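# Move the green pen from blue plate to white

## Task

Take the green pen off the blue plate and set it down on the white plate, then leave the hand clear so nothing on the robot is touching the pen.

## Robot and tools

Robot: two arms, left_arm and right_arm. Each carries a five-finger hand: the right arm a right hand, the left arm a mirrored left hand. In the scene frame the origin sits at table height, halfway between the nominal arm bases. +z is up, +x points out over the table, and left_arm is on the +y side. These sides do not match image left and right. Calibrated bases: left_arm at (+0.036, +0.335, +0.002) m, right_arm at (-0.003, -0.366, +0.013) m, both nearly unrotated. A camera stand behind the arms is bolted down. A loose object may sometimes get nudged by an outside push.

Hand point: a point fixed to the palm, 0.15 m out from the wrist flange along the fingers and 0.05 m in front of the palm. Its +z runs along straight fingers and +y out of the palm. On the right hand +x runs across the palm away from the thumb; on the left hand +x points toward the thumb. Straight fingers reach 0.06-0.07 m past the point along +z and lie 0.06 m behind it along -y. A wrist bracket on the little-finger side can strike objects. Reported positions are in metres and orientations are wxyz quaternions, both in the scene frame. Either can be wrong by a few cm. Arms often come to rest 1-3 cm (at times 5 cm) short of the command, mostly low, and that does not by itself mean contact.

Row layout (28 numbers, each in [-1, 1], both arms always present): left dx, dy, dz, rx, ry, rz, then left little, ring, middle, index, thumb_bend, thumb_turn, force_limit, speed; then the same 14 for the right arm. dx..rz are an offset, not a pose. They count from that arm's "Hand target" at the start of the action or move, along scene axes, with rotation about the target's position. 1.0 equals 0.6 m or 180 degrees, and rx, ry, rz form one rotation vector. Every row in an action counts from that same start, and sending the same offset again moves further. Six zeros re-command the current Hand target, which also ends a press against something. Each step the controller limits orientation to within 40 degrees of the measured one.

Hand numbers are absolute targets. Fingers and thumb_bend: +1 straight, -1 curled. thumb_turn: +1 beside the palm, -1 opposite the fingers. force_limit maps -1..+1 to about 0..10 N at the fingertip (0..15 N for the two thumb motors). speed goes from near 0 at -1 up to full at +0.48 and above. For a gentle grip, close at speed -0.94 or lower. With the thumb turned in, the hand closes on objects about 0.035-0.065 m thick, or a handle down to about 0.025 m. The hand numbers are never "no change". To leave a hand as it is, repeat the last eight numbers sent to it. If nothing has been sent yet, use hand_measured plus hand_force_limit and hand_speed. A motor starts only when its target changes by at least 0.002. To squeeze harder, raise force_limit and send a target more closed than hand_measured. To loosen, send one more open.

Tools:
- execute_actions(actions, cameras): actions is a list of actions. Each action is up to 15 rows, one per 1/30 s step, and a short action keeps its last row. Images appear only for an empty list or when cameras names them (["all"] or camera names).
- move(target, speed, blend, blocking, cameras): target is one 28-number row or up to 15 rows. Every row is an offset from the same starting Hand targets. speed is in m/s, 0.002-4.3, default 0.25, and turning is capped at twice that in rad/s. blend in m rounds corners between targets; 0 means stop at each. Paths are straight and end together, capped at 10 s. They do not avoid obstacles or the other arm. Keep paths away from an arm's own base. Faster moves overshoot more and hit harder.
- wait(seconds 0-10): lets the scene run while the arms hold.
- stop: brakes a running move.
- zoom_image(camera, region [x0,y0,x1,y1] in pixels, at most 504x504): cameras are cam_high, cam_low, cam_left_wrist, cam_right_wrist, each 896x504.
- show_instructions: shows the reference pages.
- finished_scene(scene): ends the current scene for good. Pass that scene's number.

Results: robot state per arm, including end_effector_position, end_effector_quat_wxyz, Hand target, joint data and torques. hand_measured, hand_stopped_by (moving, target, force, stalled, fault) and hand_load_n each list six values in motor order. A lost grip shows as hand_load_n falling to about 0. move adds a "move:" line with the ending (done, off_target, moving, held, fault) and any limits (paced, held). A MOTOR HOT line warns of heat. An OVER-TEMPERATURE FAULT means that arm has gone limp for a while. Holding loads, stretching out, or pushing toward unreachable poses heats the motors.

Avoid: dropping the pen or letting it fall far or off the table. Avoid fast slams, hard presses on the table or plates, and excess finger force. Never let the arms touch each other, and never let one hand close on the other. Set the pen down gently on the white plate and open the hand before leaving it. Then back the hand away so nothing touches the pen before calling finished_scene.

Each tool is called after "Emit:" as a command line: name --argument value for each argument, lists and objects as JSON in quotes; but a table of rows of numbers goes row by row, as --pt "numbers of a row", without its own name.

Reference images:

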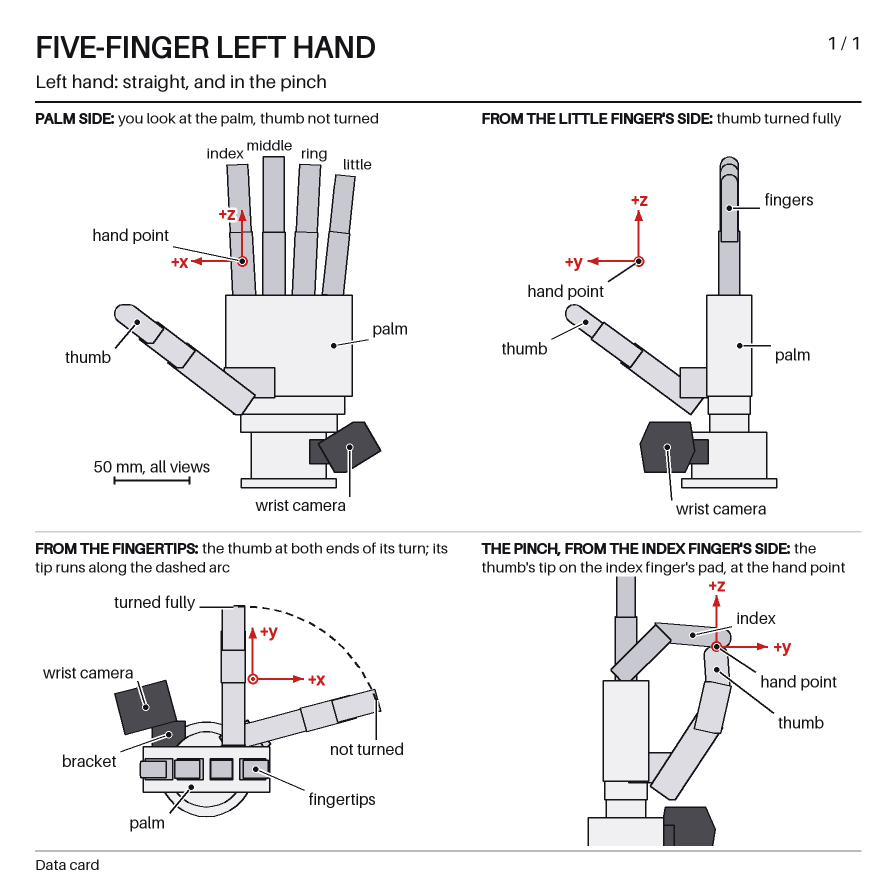

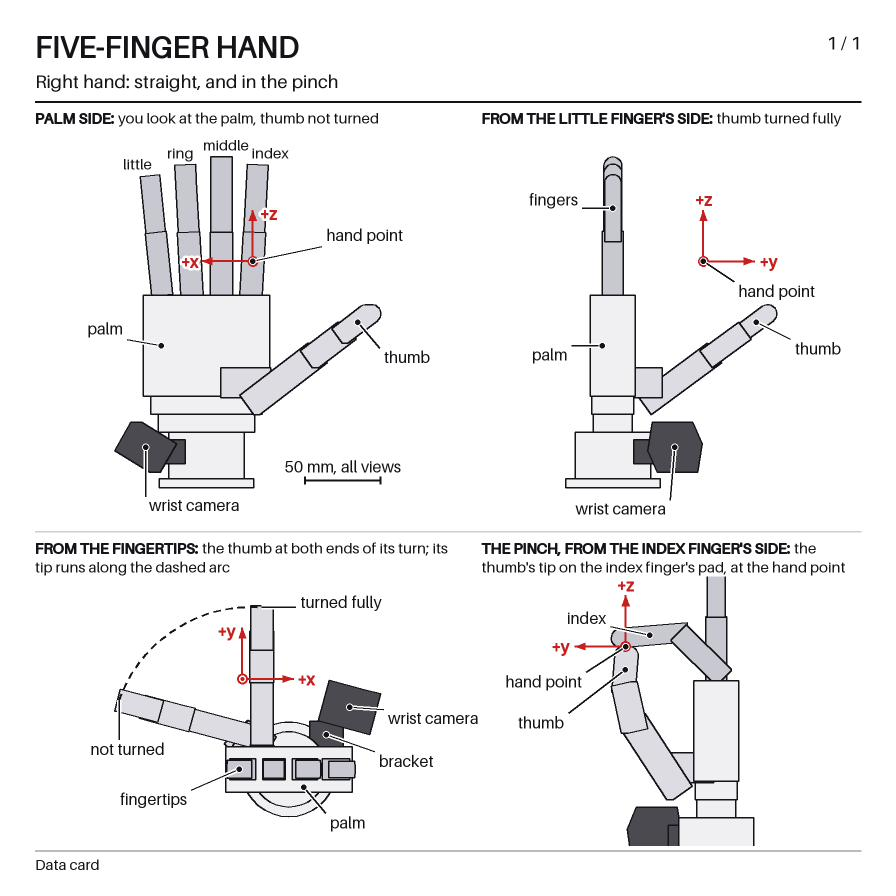

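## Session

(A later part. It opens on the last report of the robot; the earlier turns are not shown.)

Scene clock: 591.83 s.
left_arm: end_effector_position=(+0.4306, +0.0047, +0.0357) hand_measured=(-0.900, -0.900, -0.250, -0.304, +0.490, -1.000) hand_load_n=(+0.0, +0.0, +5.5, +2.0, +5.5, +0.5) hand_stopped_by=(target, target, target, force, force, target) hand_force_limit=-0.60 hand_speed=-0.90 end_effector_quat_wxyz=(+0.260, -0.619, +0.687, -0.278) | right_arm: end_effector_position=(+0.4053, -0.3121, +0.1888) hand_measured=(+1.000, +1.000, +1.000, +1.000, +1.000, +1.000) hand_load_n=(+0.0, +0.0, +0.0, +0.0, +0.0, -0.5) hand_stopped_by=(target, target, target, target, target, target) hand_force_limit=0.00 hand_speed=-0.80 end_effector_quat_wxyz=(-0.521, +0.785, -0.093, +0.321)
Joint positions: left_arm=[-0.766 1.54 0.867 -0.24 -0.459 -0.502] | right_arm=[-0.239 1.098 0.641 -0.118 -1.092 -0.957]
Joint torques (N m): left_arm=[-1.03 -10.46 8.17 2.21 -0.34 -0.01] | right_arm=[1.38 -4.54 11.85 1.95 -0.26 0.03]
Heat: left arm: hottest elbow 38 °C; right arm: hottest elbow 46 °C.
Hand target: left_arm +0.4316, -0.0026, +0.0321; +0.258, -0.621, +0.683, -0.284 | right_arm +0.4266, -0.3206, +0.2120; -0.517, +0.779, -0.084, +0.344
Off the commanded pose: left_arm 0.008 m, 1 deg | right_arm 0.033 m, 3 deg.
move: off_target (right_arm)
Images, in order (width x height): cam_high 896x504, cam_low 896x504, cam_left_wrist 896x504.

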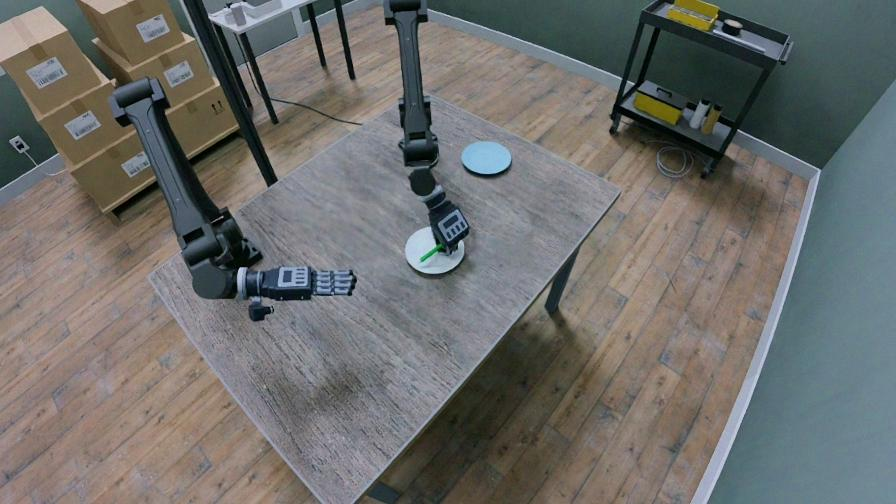

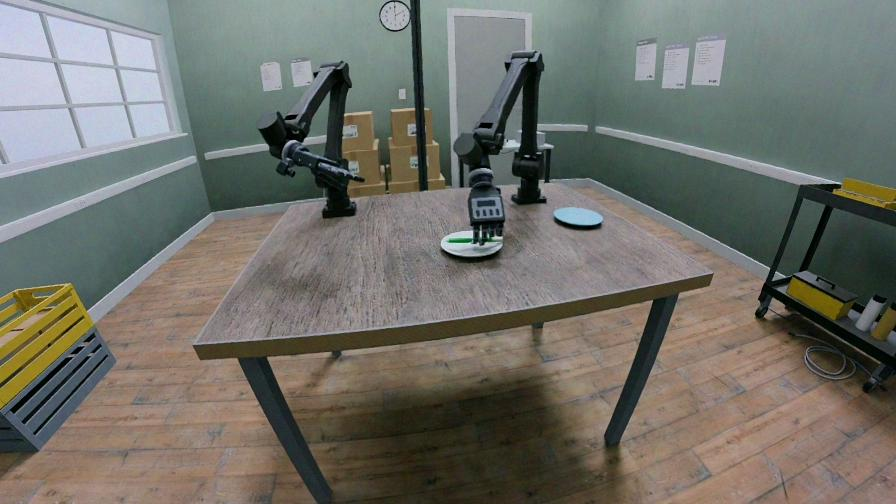

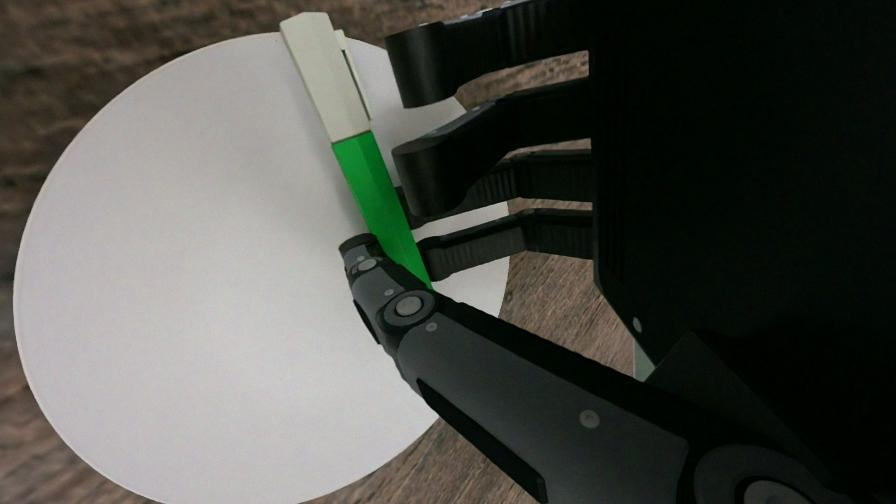

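Emit:
move --target '[0, -0.017, -0.012, 0, 0, 0, -0.9, -0.9, -0.25, -0.45, -0.1, -1, -0.6, -0.9, 0, 0, 0, 0, 0, 0, 1, 1, 1, 1, 1, 1, 0, -0.8]' --speed 0.04 --cameras '["cam_high", "cam_low", "cam_left_wrist"]'

Emit:
zoom_image --camera "cam_high" --region '[380, 170, 500, 280]'

Emit:
zoom_image --camera "cam_low" --region '[410, 150, 550, 280]'

Scene clock: 603.13 s.
left_arm: end_effector_position=(+0.4277, -0.0002, +0.0274) hand_measured=(-0.900, -0.900, -0.250, -0.304, +0.490, -1.000) hand_load_n=(+0.0, +0.0, +4.5, +0.0, +4.5, +1.0) hand_stopped_by=(target, target, target, force, force, target) hand_force_limit=-0.60 hand_speed=-0.90 end_effector_quat_wxyz=(+0.262, -0.619, +0.688, -0.275) | right_arm: end_effector_position=(+0.4053, -0.3121, +0.1888) hand_measured=(+1.000, +1.000, +1.000, +1.000, +1.000, +1.000) hand_load_n=(+0.0, +0.0, +0.0, +0.0, +0.0, +0.0) hand_stopped_by=(target, target, target, target, target, target) hand_force_limit=0.00 hand_speed=-0.80 end_effector_quat_wxyz=(-0.521, +0.785, -0.093, +0.321)
Joint positions: left_arm=[-0.781 1.561 0.867 -0.23 -0.471 -0.513] | right_arm=[-0.239 1.098 0.641 -0.118 -1.092 -0.957]
Joint torques (N m): left_arm=[-1.79 -9.7 9.13 2.11 -0.29 -0.12] | right_arm=[1.32 -4.48 11.77 1.94 -0.25 0.03]
Heat: left arm: hottest elbow 37 °C; right arm: hottest elbow 47 °C.
Hand target: left_arm +0.4316, -0.0128, +0.0248; +0.258, -0.621, +0.683, -0.284 | right_arm +0.4266, -0.3206, +0.2120; -0.517, +0.779, -0.084, +0.344
Off the commanded pose: left_arm 0.014 m, 1 deg | right_arm 0.033 m, 3 deg.
move: off_target (left_arm, right_arm)
Images, in order (width x height): cam_high 896x504, cam_low 896x504, cam_left_wrist 896x504.

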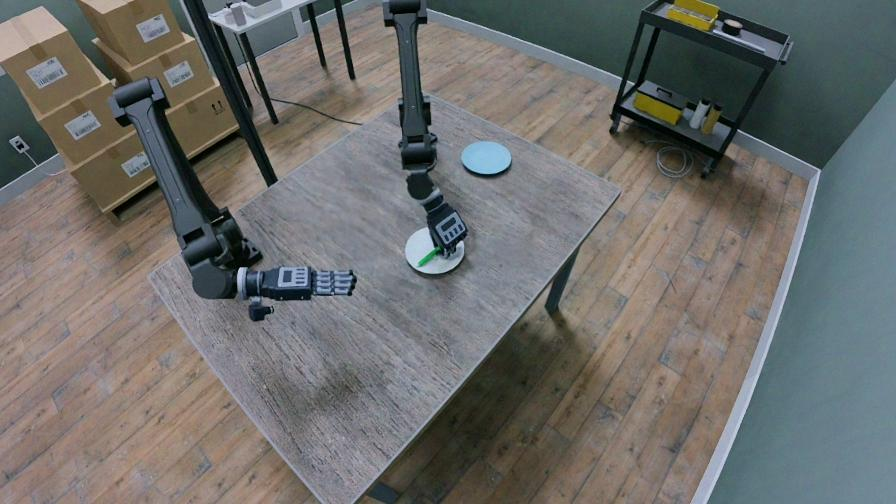

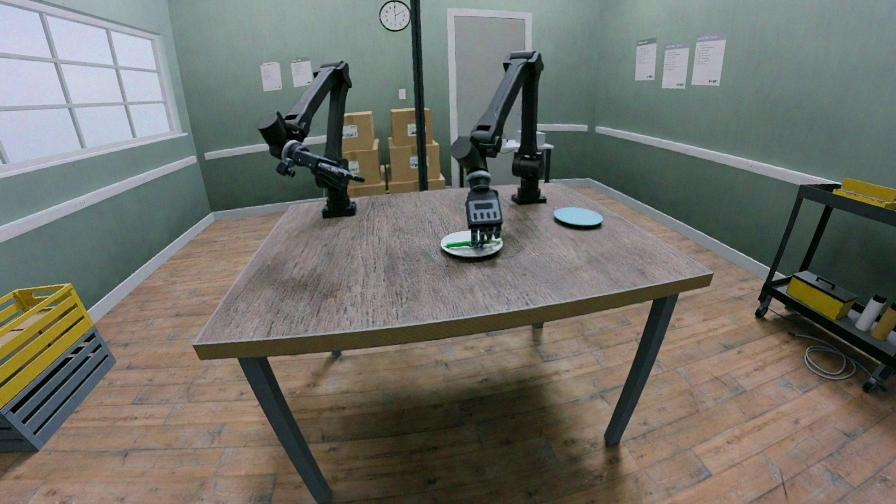

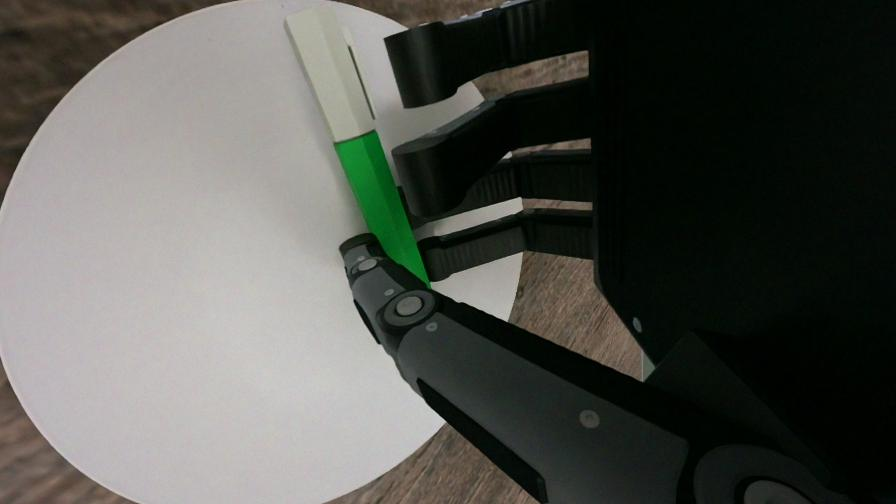

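Scaled by 4.200 from the camera's 896x504 image, which has a finer 1280x720 frame.

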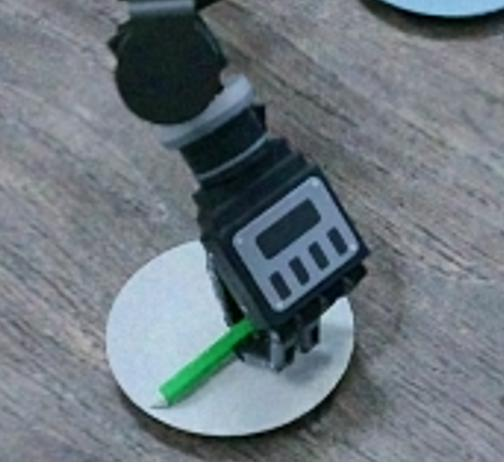

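Scaled by 3.600 from the camera's 896x504 image, which has a finer 1280x720 frame.

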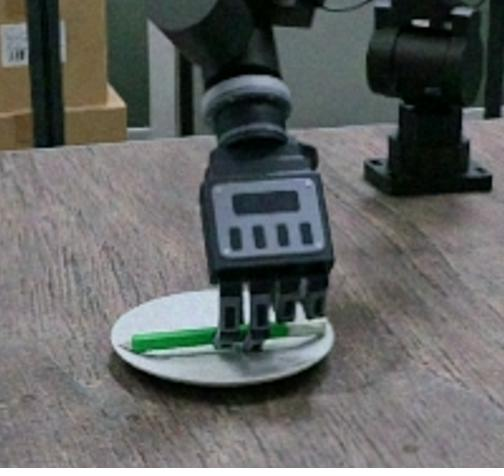

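Emit:
move --pt "0 0 0.003 0 0 0 -0.9 -0.9 -0.25 -0.45 0.56 -1 -0.6 -0.8 0 0 0 0 0 0 1 1 1 1 1 1 0 -0.8" --pt "0 0 0.003 0 0 0 -0.9 -0.9 -0.25 -0.25 0.8 -1 -0.6 -0.6 0 0 0 0 0 0 1 1 1 1 1 1 0 -0.8" --pt "0 0 0.003 0 0 0 -0.9 -0.9 -0.15 -0.15 1 -1 -0.6 -0.4 0 0 0 0 0 0 1 1 1 1 1 1 0 -0.8" --cameras '["all"]'

Scene clock: 642.53 s.
left_arm: end_effector_position=(+0.4284, -0.0035, +0.0290) hand_measured=(-0.900, -0.900, -0.150, -0.150, +1.000, -1.000) hand_load_n=(+0.0, +0.0, -1.5, +0.5, +0.0, +0.0) hand_stopped_by=(target, target, target, target, target, target) hand_force_limit=-0.60 hand_speed=-0.40 end_effector_quat_wxyz=(+0.262, -0.619, +0.686, -0.279) | right_arm: end_effector_position=(+0.4053, -0.3121, +0.1888) hand_measured=(+1.000, +1.000, +1.000, +1.000, +1.000, +1.000) hand_load_n=(+0.0, +0.0, +0.0, +0.0, +0.0, +0.0) hand_stopped_by=(target, target, target, target, target, target) hand_force_limit=0.00 hand_speed=-0.80 end_effector_quat_wxyz=(-0.521, +0.785, -0.093, +0.321)
Joint positions: left_arm=[-0.785 1.562 0.87 -0.225 -0.474 -0.519] | right_arm=[-0.239 1.098 0.641 -0.118 -1.092 -0.957]
Joint torques (N m): left_arm=[-0.79 -10.23 9.17 1.81 -0.17 -0.04] | right_arm=[1.38 -4.54 11.81 1.95 -0.27 0.03]
Heat: left arm: hottest elbow 36 °C; right arm: hottest elbow 47 °C.
Hand target: left_arm +0.4316, -0.0127, +0.0265; +0.258, -0.621, +0.683, -0.284 | right_arm +0.4266, -0.3206, +0.2120; -0.517, +0.779, -0.084, +0.344
Off the commanded pose: left_arm 0.010 m, 1 deg | right_arm 0.033 m, 3 deg.
move: off_target (right_arm); target 2's new numbers were sent with left_arm's hand 0.013 m and 1 deg from that target; target 3's new numbers were sent with left_arm's hand 0.013 m and 1 deg from that target

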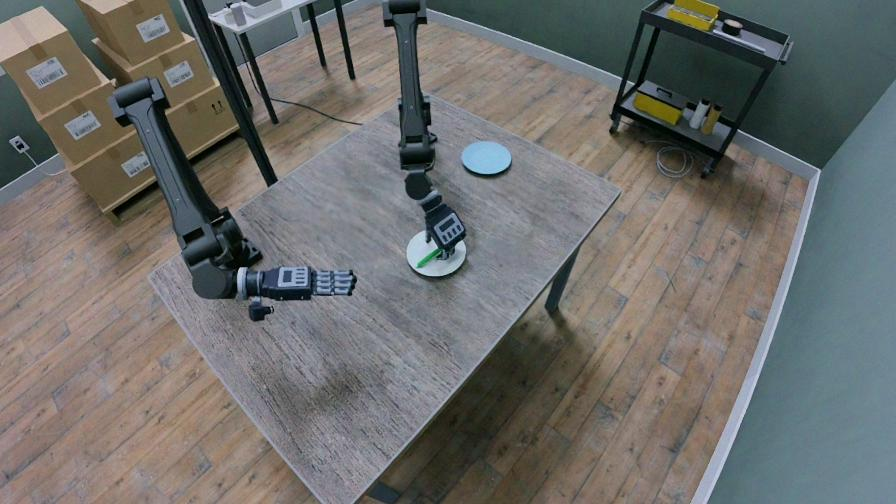

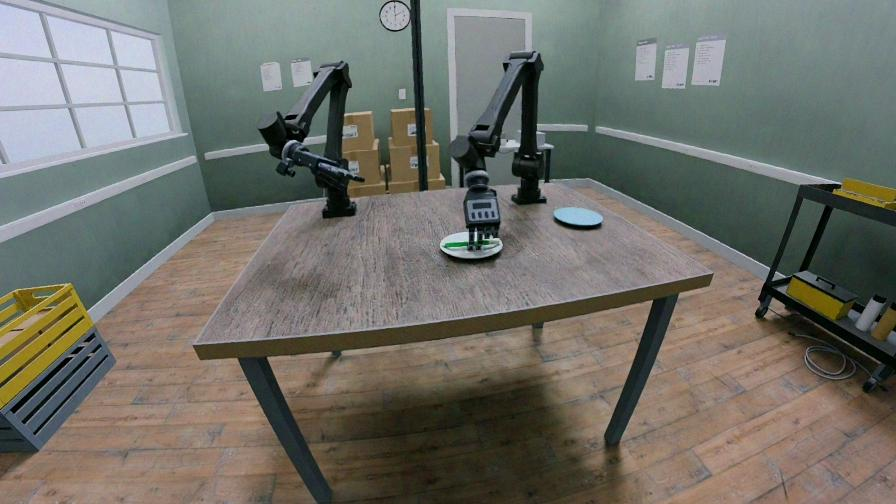

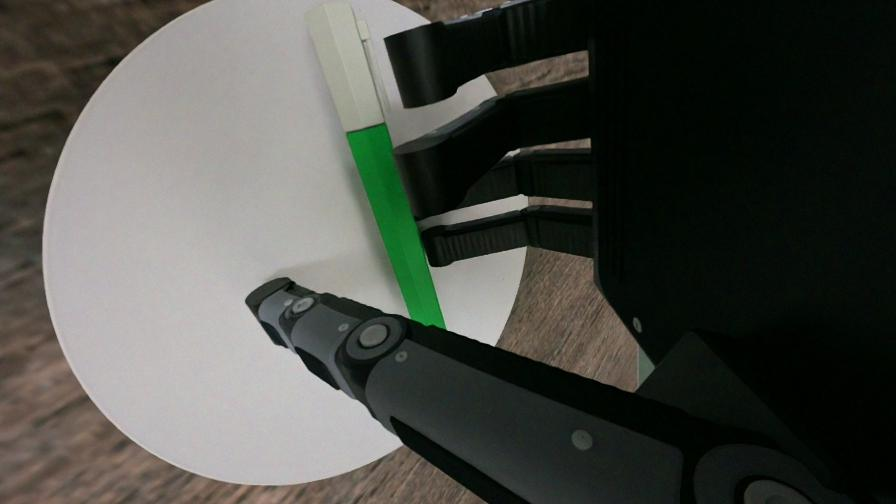

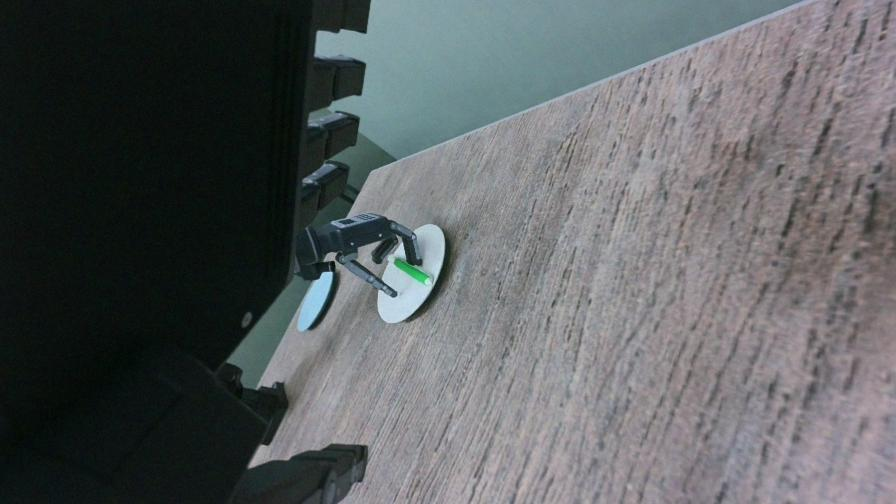

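Emit:
move --pt "0.012 0 0.08 0 0 0 -0.9 -0.9 -0.15 -0.15 1 -1 -0.6 -0.4 0 0 0 0 0 0 1 1 1 1 1 1 0 -0.8" --pt "0.012 0 0.22 0 0 0 -0.9 -0.9 -0.15 -0.15 1 -1 -0.6 -0.4 0 0 0 0 0 0 1 1 1 1 1 1 0 -0.8" --speed '[0.06, 0.15]' --blend '[0.01, 0]' --cameras '["all"]'

Scene clock: 652.83 s.
left_arm: end_effector_position=(+0.4254, -0.0026, +0.1307) hand_measured=(-0.900, -0.900, -0.150, -0.150, +1.000, -1.000) hand_load_n=(+0.0, +0.5, +0.0, +0.0, +0.0, +0.0) hand_stopped_by=(target, target, target, target, target, target) hand_force_limit=-0.60 hand_speed=-0.40 end_effector_quat_wxyz=(+0.258, -0.619, +0.694, -0.262) | right_arm: end_effector_position=(+0.4053, -0.3121, +0.1888) hand_measured=(+1.000, +1.000, +1.000, +1.000, +1.000, +1.000) hand_load_n=(+0.0, +0.0, +0.0, +0.0, +0.0, +0.0) hand_stopped_by=(target, target, target, target, target, target) hand_force_limit=0.00 hand_speed=-0.80 end_effector_quat_wxyz=(-0.521, +0.785, -0.093, +0.321)
Joint positions: left_arm=[-0.785 1.421 1.04 -0.576 -0.467 -0.519] | right_arm=[-0.239 1.098 0.641 -0.118 -1.092 -0.957]
Joint torques (N m): left_arm=[-0.03 -12.75 13.33 0.92 -0.15 0.06] | right_arm=[1.2 -4.66 11.78 1.96 -0.26 0.03]
Heat: left arm: hottest elbow 36 °C; right arm: hottest elbow 47 °C.
Hand target: left_arm +0.4388, -0.0126, +0.1585; +0.258, -0.621, +0.683, -0.284 | right_arm +0.4266, -0.3206, +0.2120; -0.517, +0.779, -0.084, +0.344
Off the commanded pose: left_arm 0.033 m, 3 deg | right_arm 0.033 m, 3 deg.
move: off_target (left_arm, right_arm)

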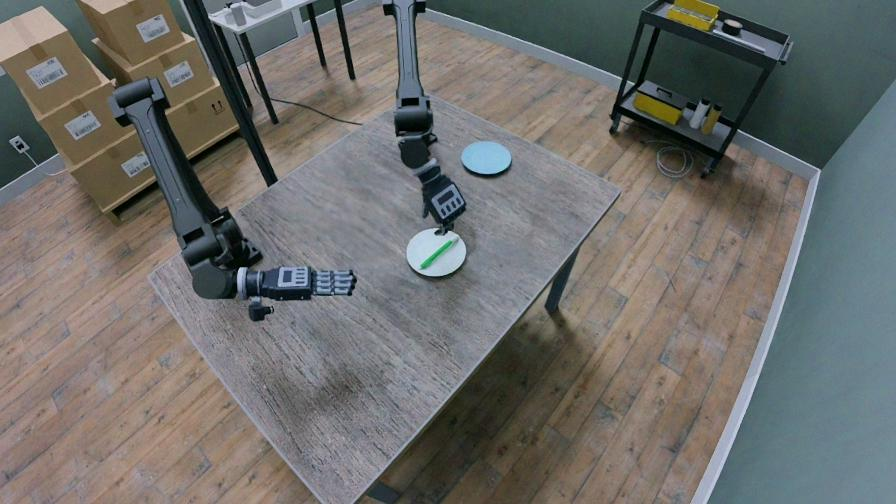

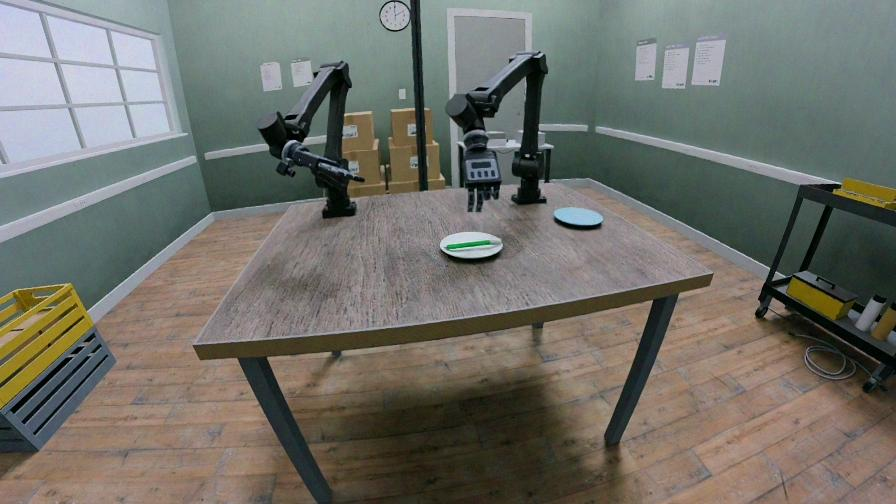

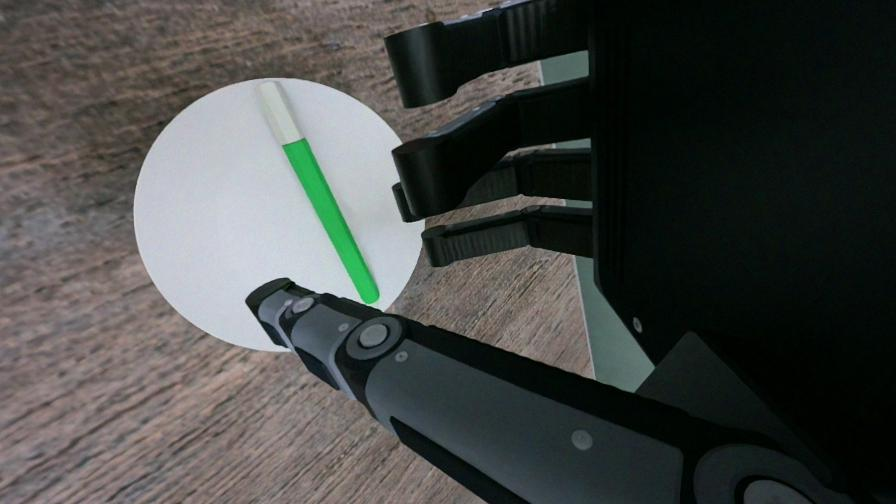

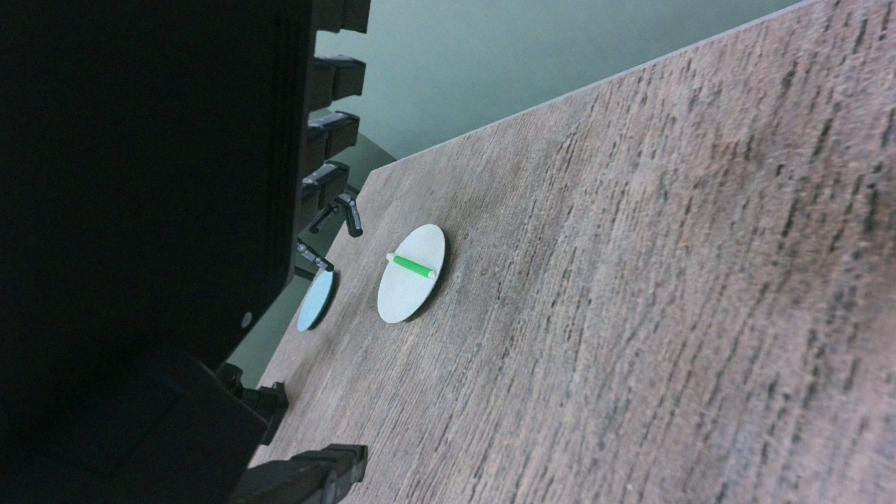

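Pen lies fully on the white plate, hand clear.

Emit:
finished_scene --scene 1

The scene is finished: the task was done.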